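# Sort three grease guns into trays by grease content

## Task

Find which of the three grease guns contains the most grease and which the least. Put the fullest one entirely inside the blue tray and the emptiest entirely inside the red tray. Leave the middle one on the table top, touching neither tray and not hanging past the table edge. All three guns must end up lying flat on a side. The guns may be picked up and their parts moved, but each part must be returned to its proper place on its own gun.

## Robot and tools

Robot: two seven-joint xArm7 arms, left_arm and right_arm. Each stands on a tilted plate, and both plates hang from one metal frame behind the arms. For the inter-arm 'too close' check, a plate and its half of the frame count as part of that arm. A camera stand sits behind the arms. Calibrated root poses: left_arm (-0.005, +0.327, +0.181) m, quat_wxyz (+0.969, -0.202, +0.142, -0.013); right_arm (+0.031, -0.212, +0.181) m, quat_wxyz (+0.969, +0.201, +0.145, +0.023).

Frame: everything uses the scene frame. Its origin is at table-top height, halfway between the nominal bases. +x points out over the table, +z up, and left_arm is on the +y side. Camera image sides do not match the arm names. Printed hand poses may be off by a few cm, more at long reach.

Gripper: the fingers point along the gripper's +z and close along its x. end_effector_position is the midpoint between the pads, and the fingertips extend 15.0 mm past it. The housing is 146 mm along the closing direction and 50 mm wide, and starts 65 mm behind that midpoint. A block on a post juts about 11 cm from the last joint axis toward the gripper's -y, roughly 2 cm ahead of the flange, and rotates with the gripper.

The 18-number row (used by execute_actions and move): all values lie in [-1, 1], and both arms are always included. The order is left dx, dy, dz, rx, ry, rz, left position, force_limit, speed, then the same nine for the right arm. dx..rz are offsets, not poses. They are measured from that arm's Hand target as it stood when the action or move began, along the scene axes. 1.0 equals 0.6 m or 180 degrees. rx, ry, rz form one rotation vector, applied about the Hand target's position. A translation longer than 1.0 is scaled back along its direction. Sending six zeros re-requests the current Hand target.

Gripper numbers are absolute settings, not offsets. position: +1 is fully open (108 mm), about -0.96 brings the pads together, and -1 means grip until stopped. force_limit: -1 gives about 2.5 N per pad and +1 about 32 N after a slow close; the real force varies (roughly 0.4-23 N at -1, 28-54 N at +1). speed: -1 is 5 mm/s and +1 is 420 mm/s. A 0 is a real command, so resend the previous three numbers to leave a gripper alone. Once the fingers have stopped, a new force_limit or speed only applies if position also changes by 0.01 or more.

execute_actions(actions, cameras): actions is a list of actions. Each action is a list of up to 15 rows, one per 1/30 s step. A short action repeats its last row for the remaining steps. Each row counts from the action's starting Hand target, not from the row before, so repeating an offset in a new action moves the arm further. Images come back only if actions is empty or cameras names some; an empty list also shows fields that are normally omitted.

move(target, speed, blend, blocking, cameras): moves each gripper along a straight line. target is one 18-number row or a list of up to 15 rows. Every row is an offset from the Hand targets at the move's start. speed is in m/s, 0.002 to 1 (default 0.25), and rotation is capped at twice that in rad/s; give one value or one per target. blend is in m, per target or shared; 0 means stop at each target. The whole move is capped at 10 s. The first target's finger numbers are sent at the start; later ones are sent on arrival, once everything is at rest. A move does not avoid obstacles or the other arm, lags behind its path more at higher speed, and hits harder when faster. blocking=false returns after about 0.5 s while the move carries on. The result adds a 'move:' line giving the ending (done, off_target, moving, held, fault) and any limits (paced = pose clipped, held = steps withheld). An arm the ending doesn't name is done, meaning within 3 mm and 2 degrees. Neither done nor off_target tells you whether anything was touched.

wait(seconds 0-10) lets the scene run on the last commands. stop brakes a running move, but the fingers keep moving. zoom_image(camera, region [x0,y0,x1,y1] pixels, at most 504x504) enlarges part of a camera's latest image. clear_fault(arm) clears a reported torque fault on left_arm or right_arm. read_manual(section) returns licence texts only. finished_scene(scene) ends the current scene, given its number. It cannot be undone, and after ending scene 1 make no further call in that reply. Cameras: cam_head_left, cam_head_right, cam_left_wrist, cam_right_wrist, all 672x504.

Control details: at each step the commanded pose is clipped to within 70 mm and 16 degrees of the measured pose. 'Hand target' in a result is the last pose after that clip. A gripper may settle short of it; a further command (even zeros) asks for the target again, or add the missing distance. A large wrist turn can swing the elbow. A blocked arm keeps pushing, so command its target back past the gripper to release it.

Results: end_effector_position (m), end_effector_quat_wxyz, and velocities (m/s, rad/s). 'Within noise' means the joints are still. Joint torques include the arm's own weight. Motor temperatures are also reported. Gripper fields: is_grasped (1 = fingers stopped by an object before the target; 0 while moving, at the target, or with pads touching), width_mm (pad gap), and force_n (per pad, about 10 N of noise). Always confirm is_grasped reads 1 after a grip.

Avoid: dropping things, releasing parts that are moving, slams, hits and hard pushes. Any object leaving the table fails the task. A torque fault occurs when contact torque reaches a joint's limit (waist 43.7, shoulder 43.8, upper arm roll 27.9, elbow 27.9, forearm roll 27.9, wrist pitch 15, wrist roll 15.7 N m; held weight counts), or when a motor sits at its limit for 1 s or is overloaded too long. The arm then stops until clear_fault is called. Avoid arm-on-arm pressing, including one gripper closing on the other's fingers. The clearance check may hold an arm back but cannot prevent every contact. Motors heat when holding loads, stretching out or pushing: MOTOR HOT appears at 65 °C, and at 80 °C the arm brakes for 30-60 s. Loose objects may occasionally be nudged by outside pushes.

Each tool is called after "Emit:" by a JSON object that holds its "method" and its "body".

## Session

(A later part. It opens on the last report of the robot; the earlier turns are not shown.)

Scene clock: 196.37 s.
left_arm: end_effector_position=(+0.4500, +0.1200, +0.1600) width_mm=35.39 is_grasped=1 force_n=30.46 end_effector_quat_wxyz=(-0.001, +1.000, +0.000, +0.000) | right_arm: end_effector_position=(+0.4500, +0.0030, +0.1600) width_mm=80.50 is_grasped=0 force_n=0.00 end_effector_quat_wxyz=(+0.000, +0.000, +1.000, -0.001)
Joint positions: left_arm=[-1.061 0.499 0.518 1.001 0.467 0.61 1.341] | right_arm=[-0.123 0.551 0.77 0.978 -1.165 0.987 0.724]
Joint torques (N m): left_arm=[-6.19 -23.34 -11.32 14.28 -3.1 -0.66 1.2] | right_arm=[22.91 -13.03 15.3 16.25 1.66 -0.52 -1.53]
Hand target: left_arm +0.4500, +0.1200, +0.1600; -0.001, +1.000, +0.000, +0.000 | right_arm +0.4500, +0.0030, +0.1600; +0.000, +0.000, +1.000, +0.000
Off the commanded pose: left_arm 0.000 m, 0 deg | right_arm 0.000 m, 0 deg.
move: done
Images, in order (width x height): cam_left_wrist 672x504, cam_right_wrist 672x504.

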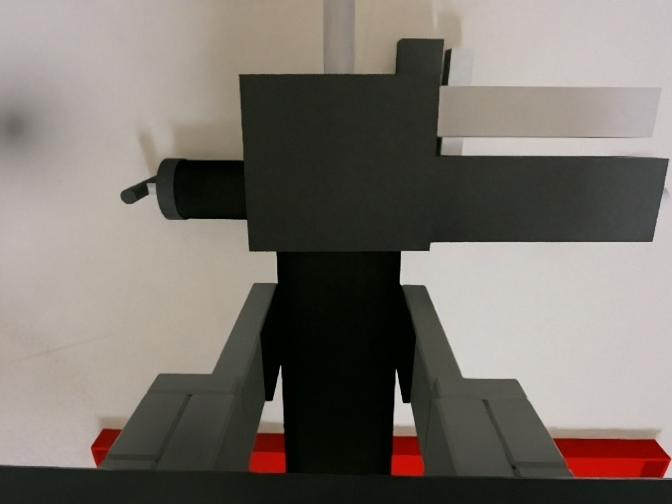

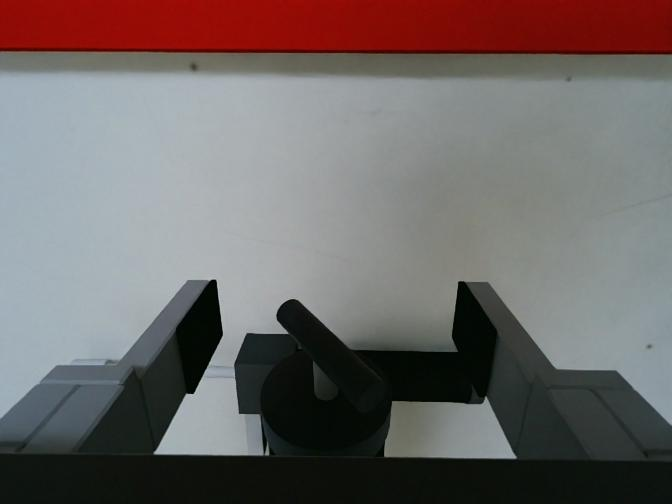

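Emit:
{"method": "execute_actions", "body": {"actions": [[[0,0,0,0,0,0,-1,0.6,-0.6,0,0.005,0.0183,0,0,0,0.5,0.5,-0.3]],[[0,0,0,0,0,0,-1,0.6,-0.6,0,0,0,0,0,0,-1,0.3,-0.6]]], "cameras": ["cam_right_wrist"]}}

Emit:
{"method": "move", "body": {"target": [0,0,0,0,0,0,-1,0.6,-0.6,0,-0.1667,0.019,0,0,0,-1,0.3,-0.6], "speed": 0.06, "blocking": false}}

Emit:
{"method": "wait", "body": {"seconds": 0.15}}

Emit:
{"method": "wait", "body": {"seconds": 0.15}}

Emit:
{"method": "wait", "body": {"seconds": 0.15}}

Emit:
{"method": "wait", "body": {"seconds": 0.15}}

Emit:
{"method": "wait", "body": {"seconds": 0.15}}

Emit:
{"method": "wait", "body": {"seconds": 0.15}}

Emit:
{"method": "wait", "body": {"seconds": 3}}

Emit:
{"method": "move", "body": {"target": [0,0,0,0,0,0,-1,0.6,-0.6,0,0.1667,-0.019,0,0,0,-1,0.3,-0.6], "speed": 0.06, "blocking": false}}

Emit:
{"method": "wait", "body": {"seconds": 0.1}}

Emit:
{"method": "wait", "body": {"seconds": 0.1}}

Emit:
{"method": "wait", "body": {"seconds": 0.1}}

Emit:
{"method": "wait", "body": {"seconds": 0.1}}

Emit:
{"method": "wait", "body": {"seconds": 0.1}}

Emit:
{"method": "wait", "body": {"seconds": 0.1}}

Emit:
{"method": "wait", "body": {"seconds": 0.1}}

Emit:
{"method": "wait", "body": {"seconds": 0.1}}

Emit:
{"method": "wait", "body": {"seconds": 0.1}}

Emit:
{"method": "wait", "body": {"seconds": 3, "cameras": ["cam_left_wrist","cam_right_wrist"]}}

Emit:
{"method": "execute_actions", "body": {"actions": [[[0,0,0,0,0,0,-1,0.6,-0.6,0,0,0,0,0,0,0.5,0.5,-0.3]]]}}

Emit:
{"method": "move", "body": {"target": [0,0,0,0,0,0,-1,0.6,-0.6,0,-0.15,0,0,0,0,0.5,0.5,-0.3], "speed": 0.25}}

Scene clock: 228.33 s.
left_arm: end_effector_position=(+0.4499, +0.1200, +0.1598) width_mm=35.39 is_grasped=1 force_n=30.60 end_effector_quat_wxyz=(-0.001, +1.000, +0.000, -0.001) | right_arm: end_effector_position=(+0.4502, +0.0059, +0.1711) width_mm=36.45 is_grasped=1 force_n=34.83 end_effector_quat_wxyz=(+0.000, +0.000, +1.000, -0.001)
Joint positions: left_arm=[-1.061 0.499 0.518 1 0.467 0.611 1.341] | right_arm=[-0.118 0.536 0.788 0.983 -1.137 1.003 0.715]
Joint torques (N m): left_arm=[-6.56 -31.33 -6.34 17.72 -2.64 -4.18 -0.98] | right_arm=[22.57 -12.71 18.67 3.09 1.54 -1.43 -1.46]
Hand target: left_arm +0.4500, +0.1200, +0.1600; -0.001, +1.000, +0.000, +0.000 | right_arm +0.4500, +0.0060, +0.1710; +0.000, +0.000, +1.000, +0.000
Off the commanded pose: left_arm 0.000 m, 0 deg | right_arm 0.000 m, 0 deg.
Step readings (end_effector_position of left_arm | right_arm):
0: (+0.4500, +0.1200, +0.1599) | (+0.4500, +0.0030, +0.1600)
1: (+0.4500, +0.1200, +0.1599) | (+0.4500, +0.0030, +0.1601)
2: (+0.4500, +0.1200, +0.1599) | (+0.4498, +0.0035, +0.1621)
4: (+0.4500, +0.1200, +0.1599) | (+0.4499, +0.0056, +0.1684)
8: (+0.4500, +0.1200, +0.1599) | (+0.4500, +0.0060, +0.1708)
15: (+0.4500, +0.1200, +0.1599) | (+0.4500, +0.0060, +0.1710)
16: (+0.4500, +0.1200, +0.1599) | (+0.4500, +0.0060, +0.1710)
17: (+0.4500, +0.1200, +0.1599) | (+0.4500, +0.0060, +0.1710)
19: (+0.4500, +0.1200, +0.1599) | (+0.4500, +0.0060, +0.1710)
23: (+0.4500, +0.1200, +0.1599) | (+0.4500, +0.0060, +0.1710)
30: (+0.4499, +0.1200, +0.1599) | (+0.4502, +0.0059, +0.1710)
Images, in order (width x height): cam_right_wrist 672x504.

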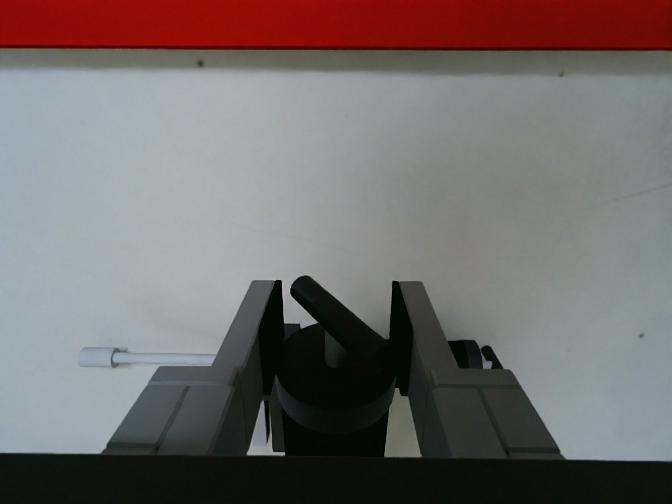

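Scene clock: 228.83 s.
left_arm: end_effector_position=(+0.4502, +0.1203, +0.1599) width_mm=35.39 is_grasped=1 force_n=30.85 end_effector_quat_wxyz=(-0.001, +1.000, +0.000, -0.001) | right_arm: end_effector_position=(+0.4500, -0.0175, +0.1734) width_mm=13.46 is_grasped=0 force_n=-0.66 end_effector_quat_wxyz=(+0.000, +0.000, +1.000, -0.001) end_effector_velocity=(+0.001, -0.057, +0.007) end_effector_angular_velocity=(+0.004, -0.001, -0.002)
Joint positions: left_arm=[-1.061 0.499 0.518 1.001 0.467 0.61 1.341] | right_arm=[-0.182 0.462 0.806 0.921 -1.113 0.964 0.677]
Joint velocities: left_arm=[within noise] | right_arm=[-0.163 -0.19 0.047 -0.149 0.07 -0.106 -0.105]
Joint torques (N m): left_arm=[-17.55 -26.01 -11.16 11.63 2.54 -1.09 -1.2] | right_arm=[6.82 -19.5 17.86 7.14 2.1 -2.76 -1.63]
Hand target: left_arm +0.4500, +0.1200, +0.1600; -0.001, +1.000, +0.000, +0.000 | right_arm +0.4500, -0.0226, +0.1742; +0.000, +0.000, +1.000, +0.000
Tool commands: left_gripper/position=-1.0 left_gripper/force_limit=+0.6 left_gripper/speed=-0.6 right_gripper/position=-1.0 right_gripper/force_limit=+0.3 right_gripper/speed=-0.6
Off the commanded pose: left_arm 0.000 m, 0 deg | right_arm 0.077 m, 0 deg.
move: running

Scene clock: 229.00 s.
left_arm: end_effector_position=(+0.4501, +0.1201, +0.1600) width_mm=35.39 is_grasped=1 force_n=30.70 end_effector_quat_wxyz=(-0.001, +1.000, +0.000, -0.001) | right_arm: end_effector_position=(+0.4500, -0.0273, +0.1746) width_mm=0.00 is_grasped=0 force_n=31.66 end_effector_quat_wxyz=(+0.000, +0.000, +1.000, -0.001) end_effector_velocity=(+0.000, -0.060, +0.006) end_effector_angular_velocity=(-0.001, +0.001, -0.001)
Joint positions: left_arm=[-1.061 0.499 0.518 1.001 0.467 0.61 1.341] | right_arm=[-0.209 0.43 0.814 0.896 -1.1 0.946 0.658]
Joint velocities: left_arm=[within noise] | right_arm=[-0.167 -0.198 0.046 -0.152 0.079 -0.11 -0.117]
Joint torques (N m): left_arm=[-17.49 -24.62 -10.89 11.48 2.58 -1.19 -1.21] | right_arm=[5.96 -18.95 17.59 7.79 2.03 -2.94 -1.56]
Hand target: left_arm +0.4500, +0.1200, +0.1600; -0.001, +1.000, +0.000, +0.000 | right_arm +0.4500, -0.0323, +0.1753; +0.000, +0.000, +1.000, +0.000
Tool commands: left_gripper/position=-1.0 left_gripper/force_limit=+0.6 left_gripper/speed=-0.6 right_gripper/position=-1.0 right_gripper/force_limit=+0.3 right_gripper/speed=-0.6
Off the commanded pose: left_arm 0.000 m, 0 deg | right_arm 0.067 m, 0 deg.
earlier move: running
wait: 0.17 s; no rest

Scene clock: 229.17 s.
left_arm: end_effector_position=(+0.4500, +0.1200, +0.1600) width_mm=35.39 is_grasped=1 force_n=30.70 end_effector_quat_wxyz=(-0.001, +1.000, +0.000, +0.000) | right_arm: end_effector_position=(+0.4500, -0.0369, +0.1757) width_mm=0.00 is_grasped=0 force_n=31.66 end_effector_quat_wxyz=(+0.000, +0.000, +1.000, -0.001) end_effector_velocity=(+0.001, -0.059, +0.006) end_effector_angular_velocity=(-0.002, -0.001, -0.002)
Joint positions: left_arm=[-1.061 0.499 0.518 1.001 0.467 0.61 1.341] | right_arm=[-0.236 0.397 0.821 0.872 -1.087 0.928 0.638]
Joint velocities: left_arm=[within noise] | right_arm=[-0.166 -0.201 0.044 -0.146 0.086 -0.113 -0.126]
Joint torques (N m): left_arm=[-17.78 -23.38 -10.87 11.18 2.78 -1.12 -1.2] | right_arm=[5.78 -19.61 17.46 7.73 1.75 -2.62 -1.58]
Hand target: left_arm +0.4500, +0.1200, +0.1600; -0.001, +1.000, +0.000, +0.000 | right_arm +0.4500, -0.0421, +0.1764; +0.000, +0.000, +1.000, +0.000
Tool commands: left_gripper/position=-1.0 left_gripper/force_limit=+0.6 left_gripper/speed=-0.6 right_gripper/position=-1.0 right_gripper/force_limit=+0.3 right_gripper/speed=-0.6
Off the commanded pose: left_arm 0.000 m, 0 deg | right_arm 0.058 m, 0 deg.
earlier move: running
wait: 0.17 s; no rest

Scene clock: 229.33 s.
left_arm: end_effector_position=(+0.4500, +0.1200, +0.1600) width_mm=35.39 is_grasped=1 force_n=30.70 end_effector_quat_wxyz=(-0.001, +1.000, +0.000, +0.000) | right_arm: end_effector_position=(+0.4500, -0.0466, +0.1768) width_mm=0.00 is_grasped=0 force_n=31.66 end_effector_quat_wxyz=(+0.000, +0.000, +1.000, -0.001) end_effector_velocity=(-0.001, -0.058, +0.007) end_effector_angular_velocity=(+0.001, +0.000, +0.002)
Joint positions: left_arm=[-1.061 0.499 0.518 1.001 0.468 0.61 1.341] | right_arm=[-0.264 0.364 0.828 0.847 -1.072 0.909 0.616]
Joint velocities: left_arm=[within noise] | right_arm=[-0.166 -0.205 0.044 -0.145 0.095 -0.121 -0.138]
Joint torques (N m): left_arm=[-17.48 -23.28 -10.95 11.2 2.8 -1.09 -1.29] | right_arm=[6.13 -19.22 16.31 8.35 2 -2.9 -1.64]
Hand target: left_arm +0.4500, +0.1200, +0.1600; -0.001, +1.000, +0.000, +0.000 | right_arm +0.4500, -0.0518, +0.1776; +0.000, +0.000, +1.000, +0.000
Tool commands: left_gripper/position=-1.0 left_gripper/force_limit=+0.6 left_gripper/speed=-0.6 right_gripper/position=-1.0 right_gripper/force_limit=+0.3 right_gripper/speed=-0.6
Off the commanded pose: left_arm 0.000 m, 0 deg | right_arm 0.048 m, 0 deg.
earlier move: running
wait: 0.17 s; no rest

Scene clock: 229.50 s.
left_arm: end_effector_position=(+0.4500, +0.1200, +0.1600) width_mm=35.39 is_grasped=1 force_n=30.70 end_effector_quat_wxyz=(-0.001, +1.000, +0.000, +0.000) | right_arm: end_effector_position=(+0.4500, -0.0565, +0.1779) width_mm=0.00 is_grasped=0 force_n=31.66 end_effector_quat_wxyz=(+0.000, +0.000, +1.000, -0.001) end_effector_velocity=(+0.000, -0.058, +0.007) end_effector_angular_velocity=(+0.001, +0.000, -0.001)
Joint positions: left_arm=[-1.061 0.499 0.518 1.001 0.468 0.61 1.341] | right_arm=[-0.292 0.328 0.836 0.823 -1.055 0.888 0.592]
Joint velocities: left_arm=[within noise] | right_arm=[-0.164 -0.21 0.041 -0.141 0.105 -0.126 -0.149]
Joint torques (N m): left_arm=[-18.15 -22.73 -11.08 11.39 2.74 -1.15 -1.24] | right_arm=[5.31 -19.19 16.65 8.41 2.03 -2.75 -1.69]
Hand target: left_arm +0.4500, +0.1200, +0.1600; -0.001, +1.000, +0.000, +0.000 | right_arm +0.4500, -0.0616, +0.1787; +0.000, +0.000, +1.000, +0.000
Tool commands: left_gripper/position=-1.0 left_gripper/force_limit=+0.6 left_gripper/speed=-0.6 right_gripper/position=-1.0 right_gripper/force_limit=+0.3 right_gripper/speed=-0.6
Off the commanded pose: left_arm 0.000 m, 0 deg | right_arm 0.038 m, 0 deg.
earlier move: running
wait: 0.17 s; no rest

Scene clock: 229.67 s.
left_arm: end_effector_position=(+0.4500, +0.1200, +0.1600) width_mm=35.39 is_grasped=1 force_n=30.70 end_effector_quat_wxyz=(-0.001, +1.000, +0.000, +0.000) | right_arm: end_effector_position=(+0.4500, -0.0660, +0.1790) width_mm=0.00 is_grasped=0 force_n=31.66 end_effector_quat_wxyz=(+0.000, +0.000, +1.000, -0.001) end_effector_velocity=(+0.000, -0.058, +0.007) end_effector_angular_velocity=(+0.000, +0.000, +0.002)
Joint positions: left_arm=[-1.061 0.499 0.518 1.001 0.468 0.61 1.341] | right_arm=[-0.319 0.293 0.842 0.8 -1.037 0.867 0.566]
Joint velocities: left_arm=[within noise] | right_arm=[-0.163 -0.217 0.037 -0.139 0.117 -0.131 -0.165]
Joint torques (N m): left_arm=[-18.03 -23.14 -10.98 11.26 2.76 -1.01 -1.38] | right_arm=[5.31 -18.62 15.36 8.69 1.55 -2.6 -1.6]
Hand target: left_arm +0.4500, +0.1200, +0.1600; -0.001, +1.000, +0.000, +0.000 | right_arm +0.4500, -0.0714, +0.1798; +0.000, +0.000, +1.000, +0.000
Tool commands: left_gripper/position=-1.0 left_gripper/force_limit=+0.6 left_gripper/speed=-0.6 right_gripper/position=-1.0 right_gripper/force_limit=+0.3 right_gripper/speed=-0.6
Off the commanded pose: left_arm 0.000 m, 0 deg | right_arm 0.028 m, 0 deg.
earlier move: running
wait: 0.17 s; no rest

Scene clock: 229.83 s.
left_arm: end_effector_position=(+0.4500, +0.1200, +0.1600) width_mm=35.39 is_grasped=1 force_n=30.69 end_effector_quat_wxyz=(-0.001, +1.000, +0.000, +0.000) | right_arm: end_effector_position=(+0.4500, -0.0759, +0.1801) width_mm=0.00 is_grasped=0 force_n=31.66 end_effector_quat_wxyz=(+0.000, +0.000, +1.000, -0.001) end_effector_velocity=(+0.000, -0.058, +0.007) end_effector_angular_velocity=(+0.001, -0.001, +0.000)
Joint positions: left_arm=[-1.061 0.499 0.518 1.001 0.468 0.61 1.341] | right_arm=[-0.346 0.256 0.848 0.777 -1.016 0.844 0.537]
Joint velocities: left_arm=[within noise] | right_arm=[-0.16 -0.224 0.033 -0.137 0.13 -0.138 -0.178]
Joint torques (N m): left_arm=[-17.95 -23.07 -10.84 11.41 2.68 -1.1 -1.44] | right_arm=[5.04 -18.83 15.04 9.25 2.17 -2.83 -1.6]
Hand target: left_arm +0.4500, +0.1200, +0.1600; -0.001, +1.000, +0.000, +0.000 | right_arm +0.4500, -0.0811, +0.1809; +0.000, +0.000, +1.000, +0.000
Tool commands: left_gripper/position=-1.0 left_gripper/force_limit=+0.6 left_gripper/speed=-0.6 right_gripper/position=-1.0 right_gripper/force_limit=+0.3 right_gripper/speed=-0.6
Off the commanded pose: left_arm 0.000 m, 0 deg | right_arm 0.018 m, 0 deg.
earlier move: running
wait: 0.17 s; no rest

Scene clock: 230.33 s.
left_arm: end_effector_position=(+0.4500, +0.1200, +0.1600) width_mm=35.39 is_grasped=1 force_n=30.70 end_effector_quat_wxyz=(-0.001, +1.000, +0.000, +0.000) | right_arm: end_effector_position=(+0.4500, -0.0940, +0.1824) width_mm=0.00 is_grasped=0 force_n=31.66 end_effector_quat_wxyz=(+0.000, +0.000, +1.000, +0.000)
Joint positions: left_arm=[-1.061 0.499 0.518 1.001 0.468 0.61 1.341] | right_arm=[-0.395 0.183 0.856 0.734 -0.97 0.799 0.476]
Joint torques (N m): left_arm=[-18.21 -23.24 -10.81 11.65 2.72 -1.09 -1.39] | right_arm=[4.56 -16.12 14.01 10.34 1.17 -2.63 -1.45]
Hand target: left_arm +0.4500, +0.1200, +0.1600; -0.001, +1.000, +0.000, +0.000 | right_arm +0.4500, -0.0940, +0.1824; +0.000, +0.000, +1.000, +0.000
Tool commands: left_gripper/position=-1.0 left_gripper/force_limit=+0.6 left_gripper/speed=-0.6 right_gripper/position=-1.0 right_gripper/force_limit=+0.3 right_gripper/speed=-0.6
Off the commanded pose: left_arm 0.000 m, 0 deg | right_arm 0.000 m, 0 deg.
earlier move: done
wait: 0.50 of 3 s (the move ended)

Scene clock: 230.83 s.
left_arm: end_effector_position=(+0.4500, +0.1200, +0.1600) width_mm=35.39 is_grasped=1 force_n=30.69 end_effector_quat_wxyz=(-0.001, +1.000, +0.000, +0.000) | right_arm: end_effector_position=(+0.4499, -0.0707, +0.1798) width_mm=0.00 is_grasped=0 force_n=31.66 end_effector_quat_wxyz=(+0.000, +0.000, +1.000, +0.000) end_effector_velocity=(+0.000, +0.059, -0.007) end_effector_angular_velocity=(+0.001, +0.001, -0.001)
Joint positions: left_arm=[-1.061 0.499 0.518 1.001 0.468 0.61 1.341] | right_arm=[-0.335 0.274 0.848 0.788 -1.026 0.854 0.551]
Joint velocities: left_arm=[within noise] | right_arm=[0.159 0.226 -0.031 0.14 -0.128 0.136 0.176]
Joint torques (N m): left_arm=[-17.67 -22.95 -10.97 11.6 2.63 -1.04 -1.37] | right_arm=[20.11 -8.77 9.72 18.87 -2.23 -0.37 1.64]
Hand target: left_arm +0.4500, +0.1200, +0.1600; -0.001, +1.000, +0.000, +0.000 | right_arm +0.4500, -0.0655, +0.1791; +0.000, +0.000, +1.000, +0.000
Tool commands: left_gripper/position=-1.0 left_gripper/force_limit=+0.6 left_gripper/speed=-0.6 right_gripper/position=-1.0 right_gripper/force_limit=+0.3 right_gripper/speed=-0.6
Off the commanded pose: left_arm 0.000 m, 0 deg | right_arm 0.077 m, 0 deg.
move: running

Scene clock: 230.93 s.
left_arm: end_effector_position=(+0.4500, +0.1200, +0.1600) width_mm=35.39 is_grasped=1 force_n=30.70 end_effector_quat_wxyz=(-0.001, +1.000, +0.000, +0.000) | right_arm: end_effector_position=(+0.4499, -0.0648, +0.1791) width_mm=0.00 is_grasped=0 force_n=31.66 end_effector_quat_wxyz=(+0.000, +0.000, +1.000, +0.000) end_effector_velocity=(-0.001, +0.058, -0.008) end_effector_angular_velocity=(-0.002, +0.002, +0.000)
Joint positions: left_arm=[-1.061 0.499 0.518 1.001 0.468 0.61 1.341] | right_arm=[-0.319 0.297 0.845 0.802 -1.039 0.868 0.568]
Joint velocities: left_arm=[within noise] | right_arm=[0.162 0.222 -0.036 0.139 -0.12 0.135 0.166]
Joint torques (N m): left_arm=[-17.94 -23.19 -11 11.45 2.56 -1.03 -1.31] | right_arm=[20.63 -9.89 10 18.6 -2.27 -0.38 1.47]
Hand target: left_arm +0.4500, +0.1200, +0.1600; -0.001, +1.000, +0.000, +0.000 | right_arm +0.4500, -0.0596, +0.1784; +0.000, +0.000, +1.000, +0.000
Tool commands: left_gripper/position=-1.0 left_gripper/force_limit=+0.6 left_gripper/speed=-0.6 right_gripper/position=-1.0 right_gripper/force_limit=+0.3 right_gripper/speed=-0.6
Off the commanded pose: left_arm 0.000 m, 0 deg | right_arm 0.071 m, 0 deg.
earlier move: running
wait: 0.10 s; no rest

Scene clock: 231.03 s.
left_arm: end_effector_position=(+0.4500, +0.1200, +0.1600) width_mm=35.39 is_grasped=1 force_n=30.70 end_effector_quat_wxyz=(-0.001, +1.000, +0.000, +0.000) | right_arm: end_effector_position=(+0.4499, -0.0590, +0.1784) width_mm=0.00 is_grasped=0 force_n=31.66 end_effector_quat_wxyz=(+0.000, +0.000, +1.000, +0.000) end_effector_velocity=(+0.000, +0.059, -0.007) end_effector_angular_velocity=(-0.001, +0.001, +0.000)
Joint positions: left_arm=[-1.061 0.499 0.518 1.001 0.468 0.61 1.341] | right_arm=[-0.303 0.319 0.841 0.816 -1.05 0.881 0.584]
Joint velocities: left_arm=[within noise] | right_arm=[0.164 0.219 -0.037 0.143 -0.113 0.132 0.158]
Joint torques (N m): left_arm=[-18.01 -23.23 -10.86 11.58 2.53 -1.02 -1.34] | right_arm=[20.88 -9.73 10.17 18.74 -2.26 -0.06 1.43]
Hand target: left_arm +0.4500, +0.1200, +0.1600; -0.001, +1.000, +0.000, +0.000 | right_arm +0.4500, -0.0538, +0.1778; +0.000, +0.000, +1.000, +0.000
Tool commands: left_gripper/position=-1.0 left_gripper/force_limit=+0.6 left_gripper/speed=-0.6 right_gripper/position=-1.0 right_gripper/force_limit=+0.3 right_gripper/speed=-0.6
Off the commanded pose: left_arm 0.000 m, 0 deg | right_arm 0.065 m, 0 deg.
earlier move: running
wait: 0.10 s; no rest

Scene clock: 231.13 s.
left_arm: end_effector_position=(+0.4500, +0.1200, +0.1600) width_mm=35.39 is_grasped=1 force_n=30.70 end_effector_quat_wxyz=(-0.001, +1.000, +0.000, +0.000) | right_arm: end_effector_position=(+0.4499, -0.0531, +0.1778) width_mm=0.00 is_grasped=0 force_n=31.66 end_effector_quat_wxyz=(+0.000, +0.000, +1.000, +0.000) end_effector_velocity=(+0.000, +0.060, -0.006) end_effector_angular_velocity=(+0.002, -0.001, +0.001)
Joint positions: left_arm=[-1.061 0.499 0.518 1.001 0.468 0.61 1.341] | right_arm=[-0.287 0.34 0.837 0.83 -1.061 0.894 0.6]
Joint velocities: left_arm=[within noise] | right_arm=[0.165 0.214 -0.039 0.144 -0.106 0.126 0.15]
Joint torques (N m): left_arm=[-18.25 -23.18 -11.01 11.57 2.56 -0.82 -1.43] | right_arm=[22.04 -9.24 10.62 18.35 -1.38 -0.43 1.28]
Hand target: left_arm +0.4500, +0.1200, +0.1600; -0.001, +1.000, +0.000, +0.000 | right_arm +0.4500, -0.0479, +0.1771; +0.000, +0.000, +1.000, +0.000
Tool commands: left_gripper/position=-1.0 left_gripper/force_limit=+0.6 left_gripper/speed=-0.6 right_gripper/position=-1.0 right_gripper/force_limit=+0.3 right_gripper/speed=-0.6
Off the commanded pose: left_arm 0.000 m, 0 deg | right_arm 0.059 m, 0 deg.
earlier move: running
wait: 0.10 s; no rest

Scene clock: 231.23 s.
left_arm: end_effector_position=(+0.4500, +0.1200, +0.1600) width_mm=35.39 is_grasped=1 force_n=30.70 end_effector_quat_wxyz=(-0.001, +1.000, +0.000, +0.000) | right_arm: end_effector_position=(+0.4499, -0.0473, +0.1771) width_mm=0.00 is_grasped=0 force_n=31.66 end_effector_quat_wxyz=(+0.000, +0.000, +1.000, +0.000) end_effector_velocity=(+0.000, +0.059, -0.007) end_effector_angular_velocity=(+0.003, +0.000, +0.000)
Joint positions: left_arm=[-1.061 0.499 0.518 1.001 0.468 0.61 1.341] | right_arm=[-0.27 0.361 0.833 0.845 -1.071 0.906 0.614]
Joint velocities: left_arm=[within noise] | right_arm=[0.164 0.21 -0.041 0.145 -0.099 0.12 0.142]
Joint torques (N m): left_arm=[-17.98 -23.16 -10.57 11.39 2.33 -0.98 -1.37] | right_arm=[21.78 -9.54 10.32 18.46 -2.76 -0.05 1.41]
Hand target: left_arm +0.4500, +0.1200, +0.1600; -0.001, +1.000, +0.000, +0.000 | right_arm +0.4500, -0.0421, +0.1764; +0.000, +0.000, +1.000, +0.000
Tool commands: left_gripper/position=-1.0 left_gripper/force_limit=+0.6 left_gripper/speed=-0.6 right_gripper/position=-1.0 right_gripper/force_limit=+0.3 right_gripper/speed=-0.6
Off the commanded pose: left_arm 0.000 m, 0 deg | right_arm 0.054 m, 0 deg.
earlier move: running
wait: 0.10 s; no rest

Scene clock: 231.33 s.
left_arm: end_effector_position=(+0.4500, +0.1200, +0.1600) width_mm=35.39 is_grasped=1 force_n=30.70 end_effector_quat_wxyz=(-0.001, +1.000, +0.000, +0.000) | right_arm: end_effector_position=(+0.4499, -0.0414, +0.1764) width_mm=0.00 is_grasped=0 force_n=31.66 end_effector_quat_wxyz=(+0.000, +0.000, +1.000, +0.000) end_effector_velocity=(+0.000, +0.060, -0.006) end_effector_angular_velocity=(+0.002, -0.001, +0.002)
Joint positions: left_arm=[-1.061 0.499 0.518 1.001 0.468 0.61 1.341] | right_arm=[-0.254 0.382 0.829 0.859 -1.081 0.919 0.628]
Joint velocities: left_arm=[within noise] | right_arm=[0.166 0.208 -0.042 0.149 -0.094 0.12 0.134]
Joint torques (N m): left_arm=[-17.76 -23.49 -10.71 11.26 2.53 -1 -1.58] | right_arm=[22.16 -10.18 11.1 17.77 -2.15 -0.37 1.4]
Hand target: left_arm +0.4500, +0.1200, +0.1600; -0.001, +1.000, +0.000, +0.000 | right_arm +0.4500, -0.0362, +0.1758; +0.000, +0.000, +1.000, +0.000
Tool commands: left_gripper/position=-1.0 left_gripper/force_limit=+0.6 left_gripper/speed=-0.6 right_gripper/position=-1.0 right_gripper/force_limit=+0.3 right_gripper/speed=-0.6
Off the commanded pose: left_arm 0.000 m, 0 deg | right_arm 0.048 m, 0 deg.
earlier move: running
wait: 0.10 s; no rest

Scene clock: 231.43 s.
left_arm: end_effector_position=(+0.4500, +0.1200, +0.1600) width_mm=35.39 is_grasped=1 force_n=30.70 end_effector_quat_wxyz=(-0.001, +1.000, +0.000, +0.000) | right_arm: end_effector_position=(+0.4499, -0.0355, +0.1758) width_mm=0.00 is_grasped=0 force_n=31.66 end_effector_quat_wxyz=(+0.000, +0.000, +1.000, +0.000) end_effector_velocity=(-0.001, +0.059, -0.007) end_effector_angular_velocity=(+0.001, +0.001, +0.002)
Joint positions: left_arm=[-1.061 0.499 0.518 1.001 0.468 0.61 1.341] | right_arm=[-0.237 0.402 0.825 0.874 -1.09 0.93 0.641]
Joint velocities: left_arm=[within noise] | right_arm=[0.165 0.203 -0.043 0.147 -0.087 0.115 0.126]
Joint torques (N m): left_arm=[-17.66 -23.37 -10.63 11.54 2.51 -1 -1.28] | right_arm=[22.89 -9.6 11.03 17.58 -2.14 -0.16 1.38]
Hand target: left_arm +0.4500, +0.1200, +0.1600; -0.001, +1.000, +0.000, +0.000 | right_arm +0.4500, -0.0304, +0.1751; +0.000, +0.000, +1.000, +0.000
Tool commands: left_gripper/position=-1.0 left_gripper/force_limit=+0.6 left_gripper/speed=-0.6 right_gripper/position=-1.0 right_gripper/force_limit=+0.3 right_gripper/speed=-0.6
Off the commanded pose: left_arm 0.000 m, 0 deg | right_arm 0.042 m, 0 deg.
earlier move: running
wait: 0.10 s; no rest

Scene clock: 231.53 s.
left_arm: end_effector_position=(+0.4500, +0.1200, +0.1600) width_mm=35.39 is_grasped=1 force_n=30.70 end_effector_quat_wxyz=(-0.001, +1.000, +0.000, +0.000) | right_arm: end_effector_position=(+0.4499, -0.0297, +0.1751) width_mm=0.00 is_grasped=0 force_n=31.66 end_effector_quat_wxyz=(+0.000, +0.000, +1.000, +0.000) end_effector_velocity=(+0.000, +0.057, -0.007) end_effector_angular_velocity=(-0.001, +0.001, +0.000)
Joint positions: left_arm=[-1.061 0.499 0.518 1.001 0.468 0.61 1.341] | right_arm=[-0.221 0.422 0.82 0.889 -1.098 0.942 0.653]
Joint velocities: left_arm=[within noise] | right_arm=[0.162 0.196 -0.045 0.147 -0.081 0.112 0.119]
Joint torques (N m): left_arm=[-17.6 -23.34 -10.62 11.5 2.7 -1.04 -1.38] | right_arm=[21.68 -10.57 11.53 18.1 -1.65 -0.33 1.29]
Hand target: left_arm +0.4500, +0.1200, +0.1600; -0.001, +1.000, +0.000, +0.000 | right_arm +0.4500, -0.0245, +0.1744; +0.000, +0.000, +1.000, +0.000
Tool commands: left_gripper/position=-1.0 left_gripper/force_limit=+0.6 left_gripper/speed=-0.6 right_gripper/position=-1.0 right_gripper/force_limit=+0.3 right_gripper/speed=-0.6
Off the commanded pose: left_arm 0.000 m, 0 deg | right_arm 0.036 m, 0 deg.
earlier move: running
wait: 0.10 s; no rest

Scene clock: 231.63 s.
left_arm: end_effector_position=(+0.4500, +0.1200, +0.1600) width_mm=35.39 is_grasped=1 force_n=30.70 end_effector_quat_wxyz=(-0.001, +1.000, +0.000, +0.000) | right_arm: end_effector_position=(+0.4499, -0.0239, +0.1744) width_mm=0.00 is_grasped=0 force_n=31.66 end_effector_quat_wxyz=(+0.000, +0.000, +1.000, +0.000) end_effector_velocity=(-0.001, +0.059, -0.006) end_effector_angular_velocity=(+0.001, +0.001, +0.002)
Joint positions: left_arm=[-1.061 0.499 0.518 1.001 0.468 0.61 1.341] | right_arm=[-0.204 0.442 0.816 0.904 -1.106 0.953 0.665]
Joint velocities: left_arm=[within noise] | right_arm=[0.164 0.196 -0.044 0.15 -0.076 0.109 0.114]
Joint torques (N m): left_arm=[-17.42 -23.44 -10.7 11.27 2.52 -0.91 -1.47] | right_arm=[22.95 -10.24 12.26 17.52 -1.55 -0.18 1.39]
Hand target: left_arm +0.4500, +0.1200, +0.1600; -0.001, +1.000, +0.000, +0.000 | right_arm +0.4500, -0.0187, +0.1738; +0.000, +0.000, +1.000, +0.000
Tool commands: left_gripper/position=-1.0 left_gripper/force_limit=+0.6 left_gripper/speed=-0.6 right_gripper/position=-1.0 right_gripper/force_limit=+0.3 right_gripper/speed=-0.6
Off the commanded pose: left_arm 0.000 m, 0 deg | right_arm 0.030 m, 0 deg.
earlier move: running
wait: 0.10 s; no rest

Scene clock: 231.73 s.
left_arm: end_effector_position=(+0.4500, +0.1201, +0.1599) width_mm=35.39 is_grasped=1 force_n=30.70 end_effector_quat_wxyz=(-0.001, +1.000, +0.000, -0.001) end_effector_velocity=(-0.005, +0.005, -0.004) end_effector_angular_velocity=(+0.019, +0.013, -0.001) | right_arm: end_effector_position=(+0.4499, -0.0182, +0.1737) width_mm=0.00 is_grasped=0 force_n=31.66 end_effector_quat_wxyz=(+0.000, +0.000, +1.000, -0.001) end_effector_velocity=(+0.002, +0.045, -0.014) end_effector_angular_velocity=(-0.032, +0.008, -0.013)
Joint positions: left_arm=[-1.061 0.499 0.518 1 0.468 0.611 1.341] | right_arm=[-0.188 0.461 0.811 0.919 -1.113 0.964 0.676]
Joint velocities: left_arm=[0 0.001 0.001 -0.005 0.001 0.017 -0.001] | right_arm=[0.153 0.189 -0.057 0.149 -0.072 0.126 0.107]
Joint torques (N m): left_arm=[-17.21 -25.2 -12.62 14.29 2.11 -5.01 -1.14] | right_arm=[29.91 -10.77 18.54 19.16 -1.63 -3.21 1.02]
Hand target: left_arm +0.4500, +0.1200, +0.1600; -0.001, +1.000, +0.000, +0.000 | right_arm +0.4500, -0.0128, +0.1731; +0.000, +0.000, +1.000, +0.000
Tool commands: left_gripper/position=-1.0 left_gripper/force_limit=+0.6 left_gripper/speed=-0.6 right_gripper/position=-1.0 right_gripper/force_limit=+0.3 right_gripper/speed=-0.6
Off the commanded pose: left_arm 0.000 m, 0 deg | right_arm 0.024 m, 0 deg.
earlier move: running
wait: 0.10 s; no rest

Scene clock: 232.33 s.
left_arm: end_effector_position=(+0.4499, +0.1209, +0.1596) width_mm=35.39 is_grasped=1 force_n=29.95 end_effector_quat_wxyz=(-0.002, +1.000, +0.000, -0.001) | right_arm: end_effector_position=(+0.4500, +0.0056, +0.1708) width_mm=0.00 is_grasped=0 force_n=31.50 end_effector_quat_wxyz=(+0.000, +0.000, +1.000, -0.001)
Joint positions: left_arm=[-1.061 0.499 0.518 1.001 0.468 0.613 1.341] | right_arm=[-0.123 0.539 0.793 0.983 -1.14 1.007 0.716]
Joint torques (N m): left_arm=[-24.72 -35.09 -28.41 22.85 -3.91 -16.27 -1.34] | right_arm=[40.12 -7.55 30.89 20.4 -1.1 -8.87 0.86]
Hand target: left_arm +0.4500, +0.1200, +0.1600; -0.001, +1.000, +0.000, +0.000 | right_arm +0.4500, +0.0060, +0.1710; +0.000, +0.000, +1.000, +0.000
Tool commands: left_gripper/position=-1.0 left_gripper/force_limit=+0.6 left_gripper/speed=-0.6 right_gripper/position=-1.0 right_gripper/force_limit=+0.3 right_gripper/speed=-0.6
Off the commanded pose: left_arm 0.001 m, 0 deg | right_arm 0.000 m, 0 deg.
earlier move: done
wait: 0.60 of 3 s (the move ended)
Images, in order (width x height): cam_left_wrist 672x504, cam_right_wrist 672x504.

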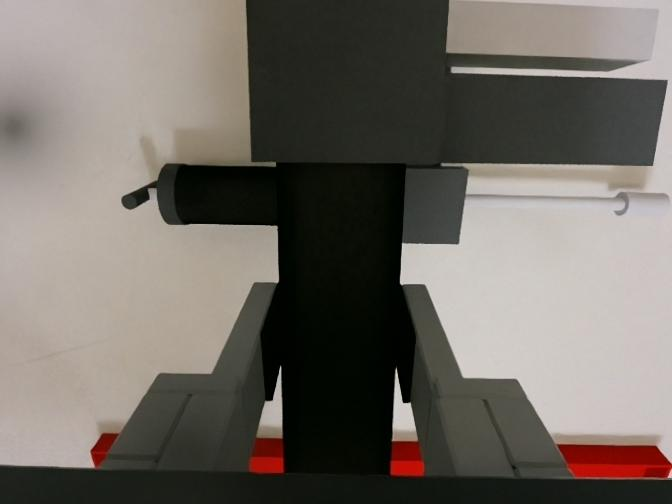

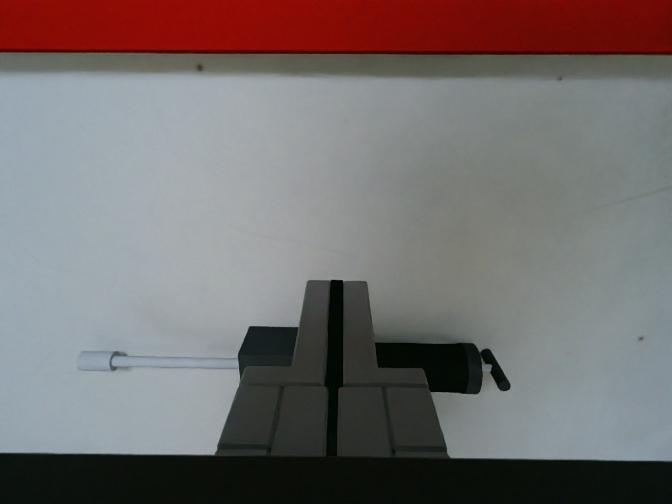

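Scene clock: 233.13 s.
left_arm: end_effector_position=(+0.4500, +0.1199, +0.1601) width_mm=35.39 is_grasped=1 force_n=32.17 end_effector_quat_wxyz=(+0.000, +1.000, +0.000, +0.000) | right_arm: end_effector_position=(+0.4500, +0.0061, +0.1710) width_mm=80.49 is_grasped=0 force_n=0.00 end_effector_quat_wxyz=(+0.000, +0.000, +1.000, +0.000)
Joint positions: left_arm=[-1.061 0.499 0.518 1.001 0.468 0.61 1.34] | right_arm=[-0.123 0.539 0.794 0.984 -1.14 1.006 0.716]
Joint torques (N m): left_arm=[-5.91 -22.87 -3.85 11.33 0.65 -0.45 1.28] | right_arm=[8.01 -18.83 13.26 8.54 0.63 -0.44 -0.14]
Hand target: left_arm +0.4500, +0.1200, +0.1600; -0.001, +1.000, +0.000, +0.000 | right_arm +0.4500, +0.0060, +0.1710; +0.000, +0.000, +1.000, +0.000
Off the commanded pose: left_arm 0.000 m, 0 deg | right_arm 0.000 m, 0 deg.
Step readings (end_effector_position of left_arm | right_arm):
0: (+0.4499, +0.1209, +0.1596) | (+0.4500, +0.0056, +0.1708)
1: (+0.4499, +0.1209, +0.1596) | (+0.4500, +0.0056, +0.1708)
2: (+0.4499, +0.1209, +0.1596) | (+0.4500, +0.0056, +0.1708)
4: (+0.4500, +0.1209, +0.1597) | (+0.4500, +0.0057, +0.1709)
8: (+0.4500, +0.1204, +0.1599) | (+0.4499, +0.0061, +0.1711)
15: (+0.4500, +0.1190, +0.1605) | (+0.4498, +0.0067, +0.1713)

Scene clock: 234.07 s.
left_arm: end_effector_position=(+0.4500, +0.1200, +0.1599) width_mm=35.39 is_grasped=1 force_n=32.16 end_effector_quat_wxyz=(-0.001, +1.000, +0.000, +0.000) | right_arm: end_effector_position=(+0.4500, -0.0840, +0.1710) width_mm=80.49 is_grasped=0 force_n=0.00 end_effector_quat_wxyz=(+0.000, +0.000, +1.000, +0.000)
Joint positions: left_arm=[-1.061 0.499 0.518 1.001 0.468 0.61 1.341] | right_arm=[-0.365 0.257 0.834 0.762 -1.042 0.82 0.537]
Joint torques (N m): left_arm=[-6.35 -23.28 -3.6 11.35 1.85 -0.68 1.44] | right_arm=[5.32 -16.68 14.84 8.99 1.59 -2.75 -1.45]
Hand target: left_arm +0.4500, +0.1200, +0.1600; -0.001, +1.000, +0.000, +0.000 | right_arm +0.4500, -0.0840, +0.1710; +0.000, +0.000, +1.000, +0.000
Off the commanded pose: left_arm 0.000 m, 0 deg | right_arm 0.000 m, 0 deg.
move: done

Emit:
{"method": "move", "body": {"target": [0,0,0,0,0,0,-1,0.6,-0.6, 0,0.083,0,0,0,0,0.5,0.5,-0.3], "speed": 0.2, "cameras": ["cam_left_wrist","cam_right_wrist"]}}

Scene clock: 292.10 s.
left_arm: end_effector_position=(+0.4500, +0.1200, +0.1599) width_mm=35.39 is_grasped=1 force_n=32.18 end_effector_quat_wxyz=(-0.001, +1.000, +0.000, +0.000) | right_arm: end_effector_position=(+0.4500, -0.0343, +0.1710) width_mm=80.49 is_grasped=0 force_n=0.00 end_effector_quat_wxyz=(+0.000, +0.000, +1.000, +0.000)
Joint positions: left_arm=[-1.061 0.499 0.518 1.001 0.468 0.61 1.341] | right_arm=[-0.234 0.42 0.818 0.88 -1.108 0.932 0.652]
Joint torques (N m): left_arm=[-8.35 -23.38 -4.04 11.54 2.33 -0.91 1.34] | right_arm=[21.64 -11.8 11.58 17.41 -1.73 -0.2 1.06]
Hand target: left_arm +0.4500, +0.1200, +0.1600; -0.001, +1.000, +0.000, +0.000 | right_arm +0.4500, -0.0342, +0.1710; +0.000, +0.000, +1.000, +0.000
Off the commanded pose: left_arm 0.000 m, 0 deg | right_arm 0.000 m, 0 deg.
move: done
Images, in order (width x height): cam_left_wrist 672x504, cam_right_wrist 672x504.

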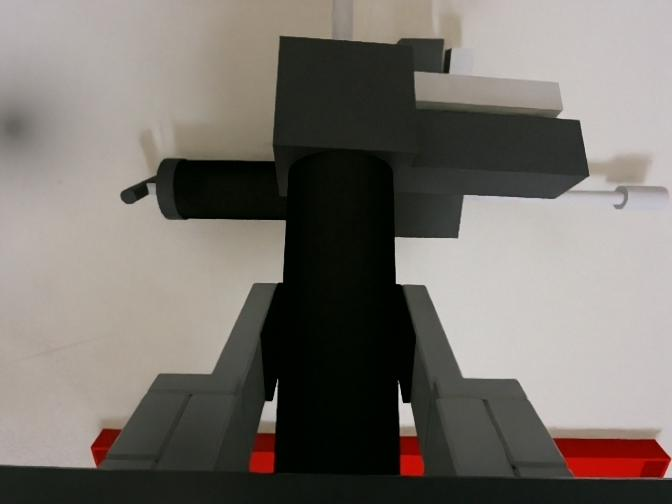

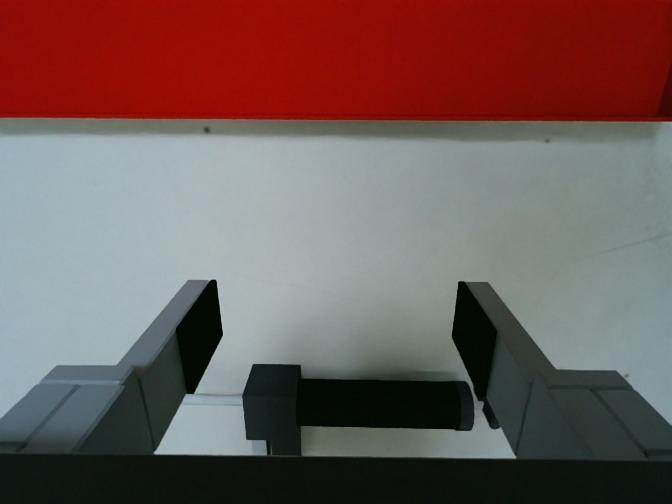

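Emit:
{"method": "move", "body": {"target": [0,0,0,0,0,0,-1,0.6,-0.6, 0,0.055,0,0,0,0,0.5,0.5,-0.3], "speed": 0.15, "cameras": ["cam_right_wrist"]}}

Scene clock: 303.37 s.
left_arm: end_effector_position=(+0.4500, +0.1200, +0.1599) width_mm=35.39 is_grasped=1 force_n=32.18 end_effector_quat_wxyz=(-0.001, +1.000, +0.000, +0.000) | right_arm: end_effector_position=(+0.4500, -0.0012, +0.1710) width_mm=80.49 is_grasped=0 force_n=0.00 end_effector_quat_wxyz=(+0.000, +0.000, +1.000, +0.000)
Joint positions: left_arm=[-1.061 0.499 0.518 1.001 0.468 0.61 1.341] | right_arm=[-0.144 0.519 0.799 0.964 -1.136 0.994 0.707]
Joint torques (N m): left_arm=[-9 -23.55 -5.1 11.58 2.48 -0.92 1.19] | right_arm=[22.61 -12.29 12.79 16.84 -1.78 -0.24 1.05]
Hand target: left_arm +0.4500, +0.1200, +0.1600; -0.001, +1.000, +0.000, +0.000 | right_arm +0.4500, -0.0012, +0.1710; +0.000, +0.000, +1.000, +0.000
Off the commanded pose: left_arm 0.000 m, 0 deg | right_arm 0.000 m, 0 deg.
move: done
Images, in order (width x height): cam_right_wrist 672x504.

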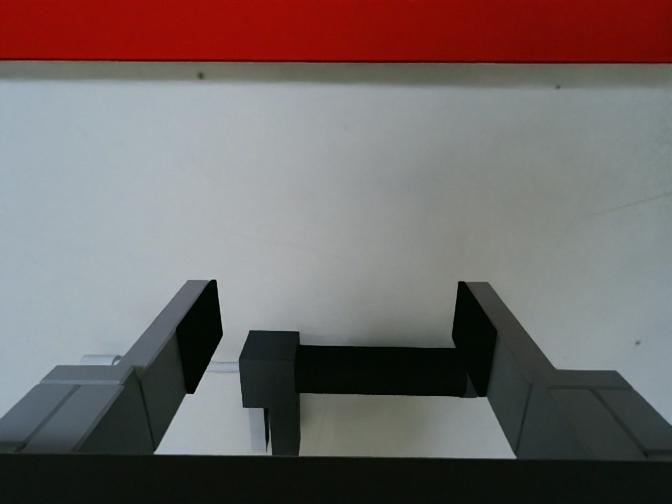

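Emit:
{"method": "move", "body": {"target": [0,0,0,0,0,0,-1,0.6,-0.6, 0,-0.01,0.083,0,0,0,0.5,0.5,-0.3], "speed": 0.15, "cameras": ["cam_right_wrist"]}}

Scene clock: 383.73 s.
left_arm: end_effector_position=(+0.4500, +0.1200, +0.1599) width_mm=35.39 is_grasped=1 force_n=32.18 end_effector_quat_wxyz=(-0.001, +1.000, +0.000, +0.000) | right_arm: end_effector_position=(+0.4500, -0.0072, +0.2208) width_mm=80.49 is_grasped=0 force_n=0.00 end_effector_quat_wxyz=(+0.000, +0.000, +1.000, -0.001)
Joint positions: left_arm=[-1.061 0.499 0.518 1.001 0.468 0.61 1.341] | right_arm=[-0.176 0.392 0.889 0.947 -0.989 1.032 0.628]
Joint torques (N m): left_arm=[-10.16 -24.29 -6.24 11.41 2.31 -1.29 0.93] | right_arm=[7.29 -17.85 17.61 10.46 1.61 -0.42 -1.45]
Hand target: left_arm +0.4500, +0.1200, +0.1600; -0.001, +1.000, +0.000, +0.000 | right_arm +0.4500, -0.0072, +0.2208; +0.000, +0.000, +1.000, +0.000
Off the commanded pose: left_arm 0.000 m, 0 deg | right_arm 0.000 m, 0 deg.
move: done
Images, in order (width x height): cam_right_wrist 672x504.

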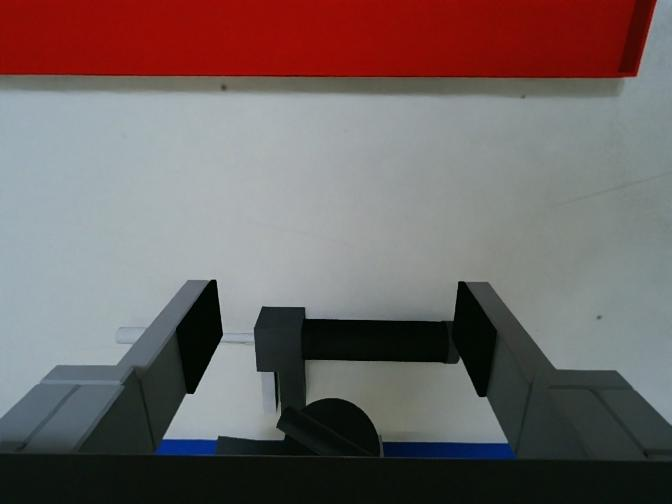

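Emit:
{"method": "move", "body": {"target": [0,0,0,0,0,0,-1,0.6,-0.6, 0.008,0.0735,-0.008,0,0,0,0.5,0.5,-0.3], "speed": 0.12, "cameras": ["cam_right_wrist"]}}

Scene clock: 393.40 s.
left_arm: end_effector_position=(+0.4500, +0.1200, +0.1599) width_mm=35.39 is_grasped=1 force_n=32.18 end_effector_quat_wxyz=(-0.001, +1.000, +0.000, +0.000) | right_arm: end_effector_position=(+0.4548, +0.0369, +0.2160) width_mm=80.49 is_grasped=0 force_n=0.00 end_effector_quat_wxyz=(+0.000, +0.000, +1.000, +0.000)
Joint positions: left_arm=[-1.061 0.499 0.518 1.001 0.468 0.61 1.341] | right_arm=[-0.045 0.549 0.842 1.084 -1.055 1.114 0.697]
Joint torques (N m): left_arm=[-11.97 -23.9 -7.47 11.57 2.37 -1.5 0.58] | right_arm=[23.56 -13.32 13.71 18.5 -1.7 -0.34 1.07]
Hand target: left_arm +0.4500, +0.1200, +0.1600; -0.001, +1.000, +0.000, +0.000 | right_arm +0.4548, +0.0369, +0.2160; +0.000, +0.000, +1.000, +0.000
Off the commanded pose: left_arm 0.000 m, 0 deg | right_arm 0.000 m, 0 deg.
move: done
Images, in order (width x height): cam_right_wrist 672x504.

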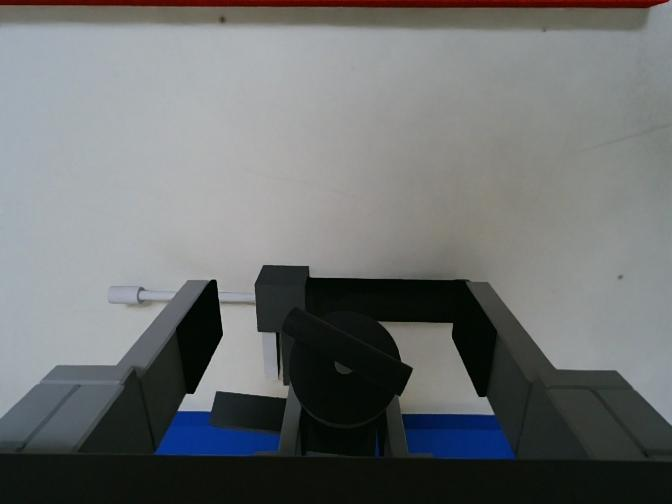

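Emit:
{"method": "move", "body": {"target": [[0,0,0,0,0,0,-1,0.6,-0.6, -0.0045,0,0.0085,0,0,0,0.5,0.5,-0.3],[0,0,0,0,0,0,-1,0.6,-0.6, -0.0045,0,0.0085,0,0,0,-1,0.3,-0.6]], "speed": 0.1, "cameras": ["cam_right_wrist"]}}

Scene clock: 403.63 s.
left_arm: end_effector_position=(+0.4500, +0.1200, +0.1599) width_mm=35.39 is_grasped=1 force_n=32.20 end_effector_quat_wxyz=(-0.001, +1.000, +0.000, +0.000) | right_arm: end_effector_position=(+0.4521, +0.0369, +0.2211) width_mm=36.39 is_grasped=1 force_n=31.69 end_effector_quat_wxyz=(+0.000, +0.000, +1.000, +0.000)
Joint positions: left_arm=[-1.061 0.499 0.518 1.001 0.468 0.61 1.341] | right_arm=[-0.046 0.537 0.851 1.077 -1.043 1.118 0.697]
Joint torques (N m): left_arm=[-12.65 -24.63 -8.82 11.71 2.26 -1.72 0.63] | right_arm=[8.91 -19.43 18.45 12.36 0.82 -0.27 0.34]
Hand target: left_arm +0.4500, +0.1200, +0.1600; -0.001, +1.000, +0.000, +0.000 | right_arm +0.4521, +0.0369, +0.2211; +0.000, +0.000, +1.000, +0.000
Off the commanded pose: left_arm 0.000 m, 0 deg | right_arm 0.000 m, 0 deg.
move: done
Images, in order (width x height): cam_right_wrist 672x504.

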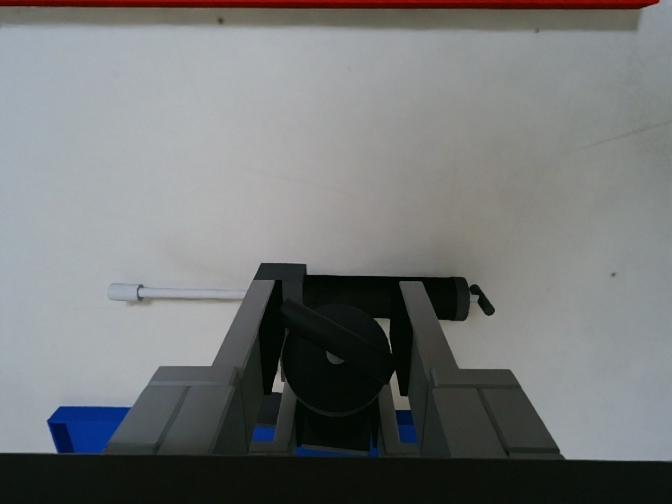

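Emit:
{"method": "move", "body": {"target": [[0,0,0,0,0,0,-1,0.6,-0.6, 0,0,0,0,0,0,0.5,0.5,-0.3],[0,0,0,0,0,0,-1,0.6,-0.6, 0,0,0,0,-0.17,0,0.5,0.5,-0.3],[0,0,0,0,0,0,-1,0.6,-0.6, 0,0,0,0,-0.17,0,-1,0.3,-0.6]], "speed": 0.25, "cameras": ["cam_right_wrist"]}}

Scene clock: 434.13 s.
left_arm: end_effector_position=(+0.4502, +0.1200, +0.1601) width_mm=35.93 is_grasped=1 force_n=44.23 end_effector_quat_wxyz=(-0.001, +1.000, +0.000, +0.000) | right_arm: end_effector_position=(+0.4519, +0.0370, +0.2210) width_mm=25.88 is_grasped=1 force_n=31.06 end_effector_quat_wxyz=(+0.264, +0.000, +0.965, +0.000)
Joint positions: left_arm=[-1.061 0.498 0.518 1.001 0.468 0.61 1.34] | right_arm=[0.124 0.445 0.751 0.826 -1.622 1.124 1.228]
Joint torques (N m): left_arm=[-14.3 -17.44 -14.52 1.68 2.47 -1.84 1.66] | right_arm=[11.76 -24.36 10.24 35.3 -1.87 0.79 1.05]
Hand target: left_arm +0.4500, +0.1200, +0.1600; -0.001, +1.000, +0.000, +0.000 | right_arm +0.4521, +0.0369, +0.2211; +0.264, +0.000, +0.965, +0.000
Off the commanded pose: left_arm 0.000 m, 0 deg | right_arm 0.000 m, 0 deg.
move: done
Images, in order (width x height): cam_right_wrist 672x504.

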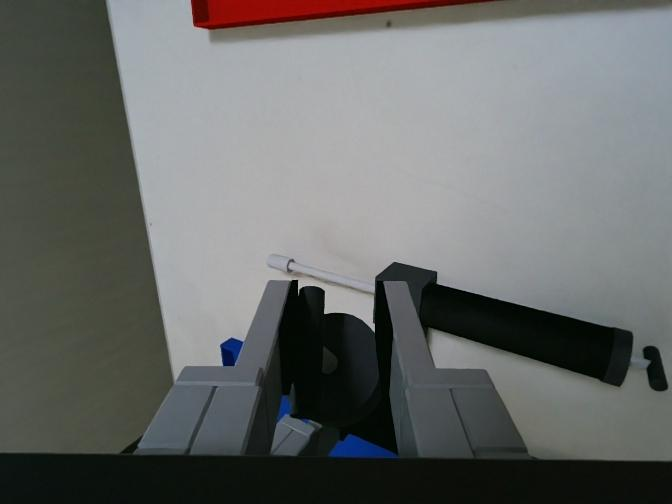

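Emit:
{"method": "move", "body": {"target": [[0,0,0,0,0,0,-1,0.6,-0.6, 0,0,0,0,0,0,0.2,0.5,-0.3],[0,0,0,0,0,0,-1,0.6,-0.6, 0.0045,-0.0067,0.018,0,0,0,0.2,0.5,-0.3],[0,0,0,0,0,0,-1,0.6,-0.6, 0.0045,-0.0067,0.018,0,0,0,-1,0.3,-0.6]], "speed": 0.15, "cameras": ["cam_right_wrist"]}}

Scene clock: 454.47 s.
left_arm: end_effector_position=(+0.4504, +0.1200, +0.1602) width_mm=35.54 is_grasped=1 force_n=37.51 end_effector_quat_wxyz=(+0.000, +1.000, +0.000, +0.000) | right_arm: end_effector_position=(+0.4546, +0.0328, +0.2317) width_mm=8.02 is_grasped=1 force_n=32.87 end_effector_quat_wxyz=(+0.264, +0.000, +0.965, +0.000)
Joint positions: left_arm=[-1.061 0.498 0.518 1.001 0.468 0.61 1.34] | right_arm=[0.111 0.407 0.767 0.819 -1.591 1.111 1.201]
Joint torques (N m): left_arm=[-9.02 -14.81 -12.88 4.53 -1.54 -2.63 0.14] | right_arm=[9.66 -17.59 16.11 29.79 -2.32 -1.29 -1.16]
Motor temperatures (°C): left_arm=[34 36 37 34 32 32 33] | right_arm=[33 40 40 33 31 33 35]
Hand target: left_arm +0.4500, +0.1200, +0.1600; -0.001, +1.000, +0.000, +0.000 | right_arm +0.4548, +0.0329, +0.2319; +0.264, +0.000, +0.965, +0.000
Off the commanded pose: left_arm 0.000 m, 0 deg | right_arm 0.000 m, 0 deg.
move: done
Images, in order (width x height): cam_right_wrist 672x504.

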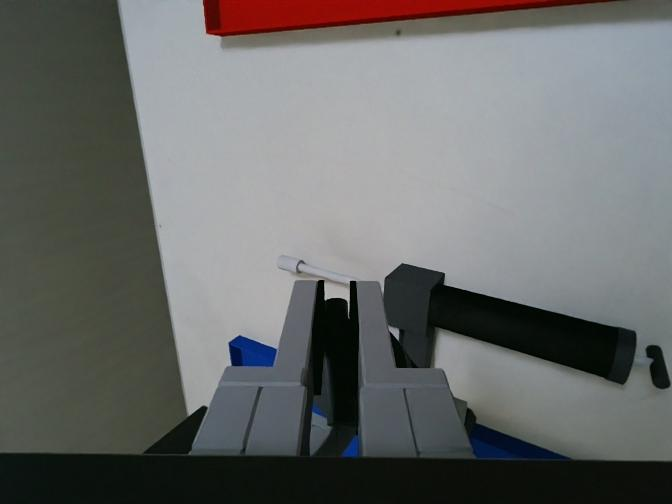

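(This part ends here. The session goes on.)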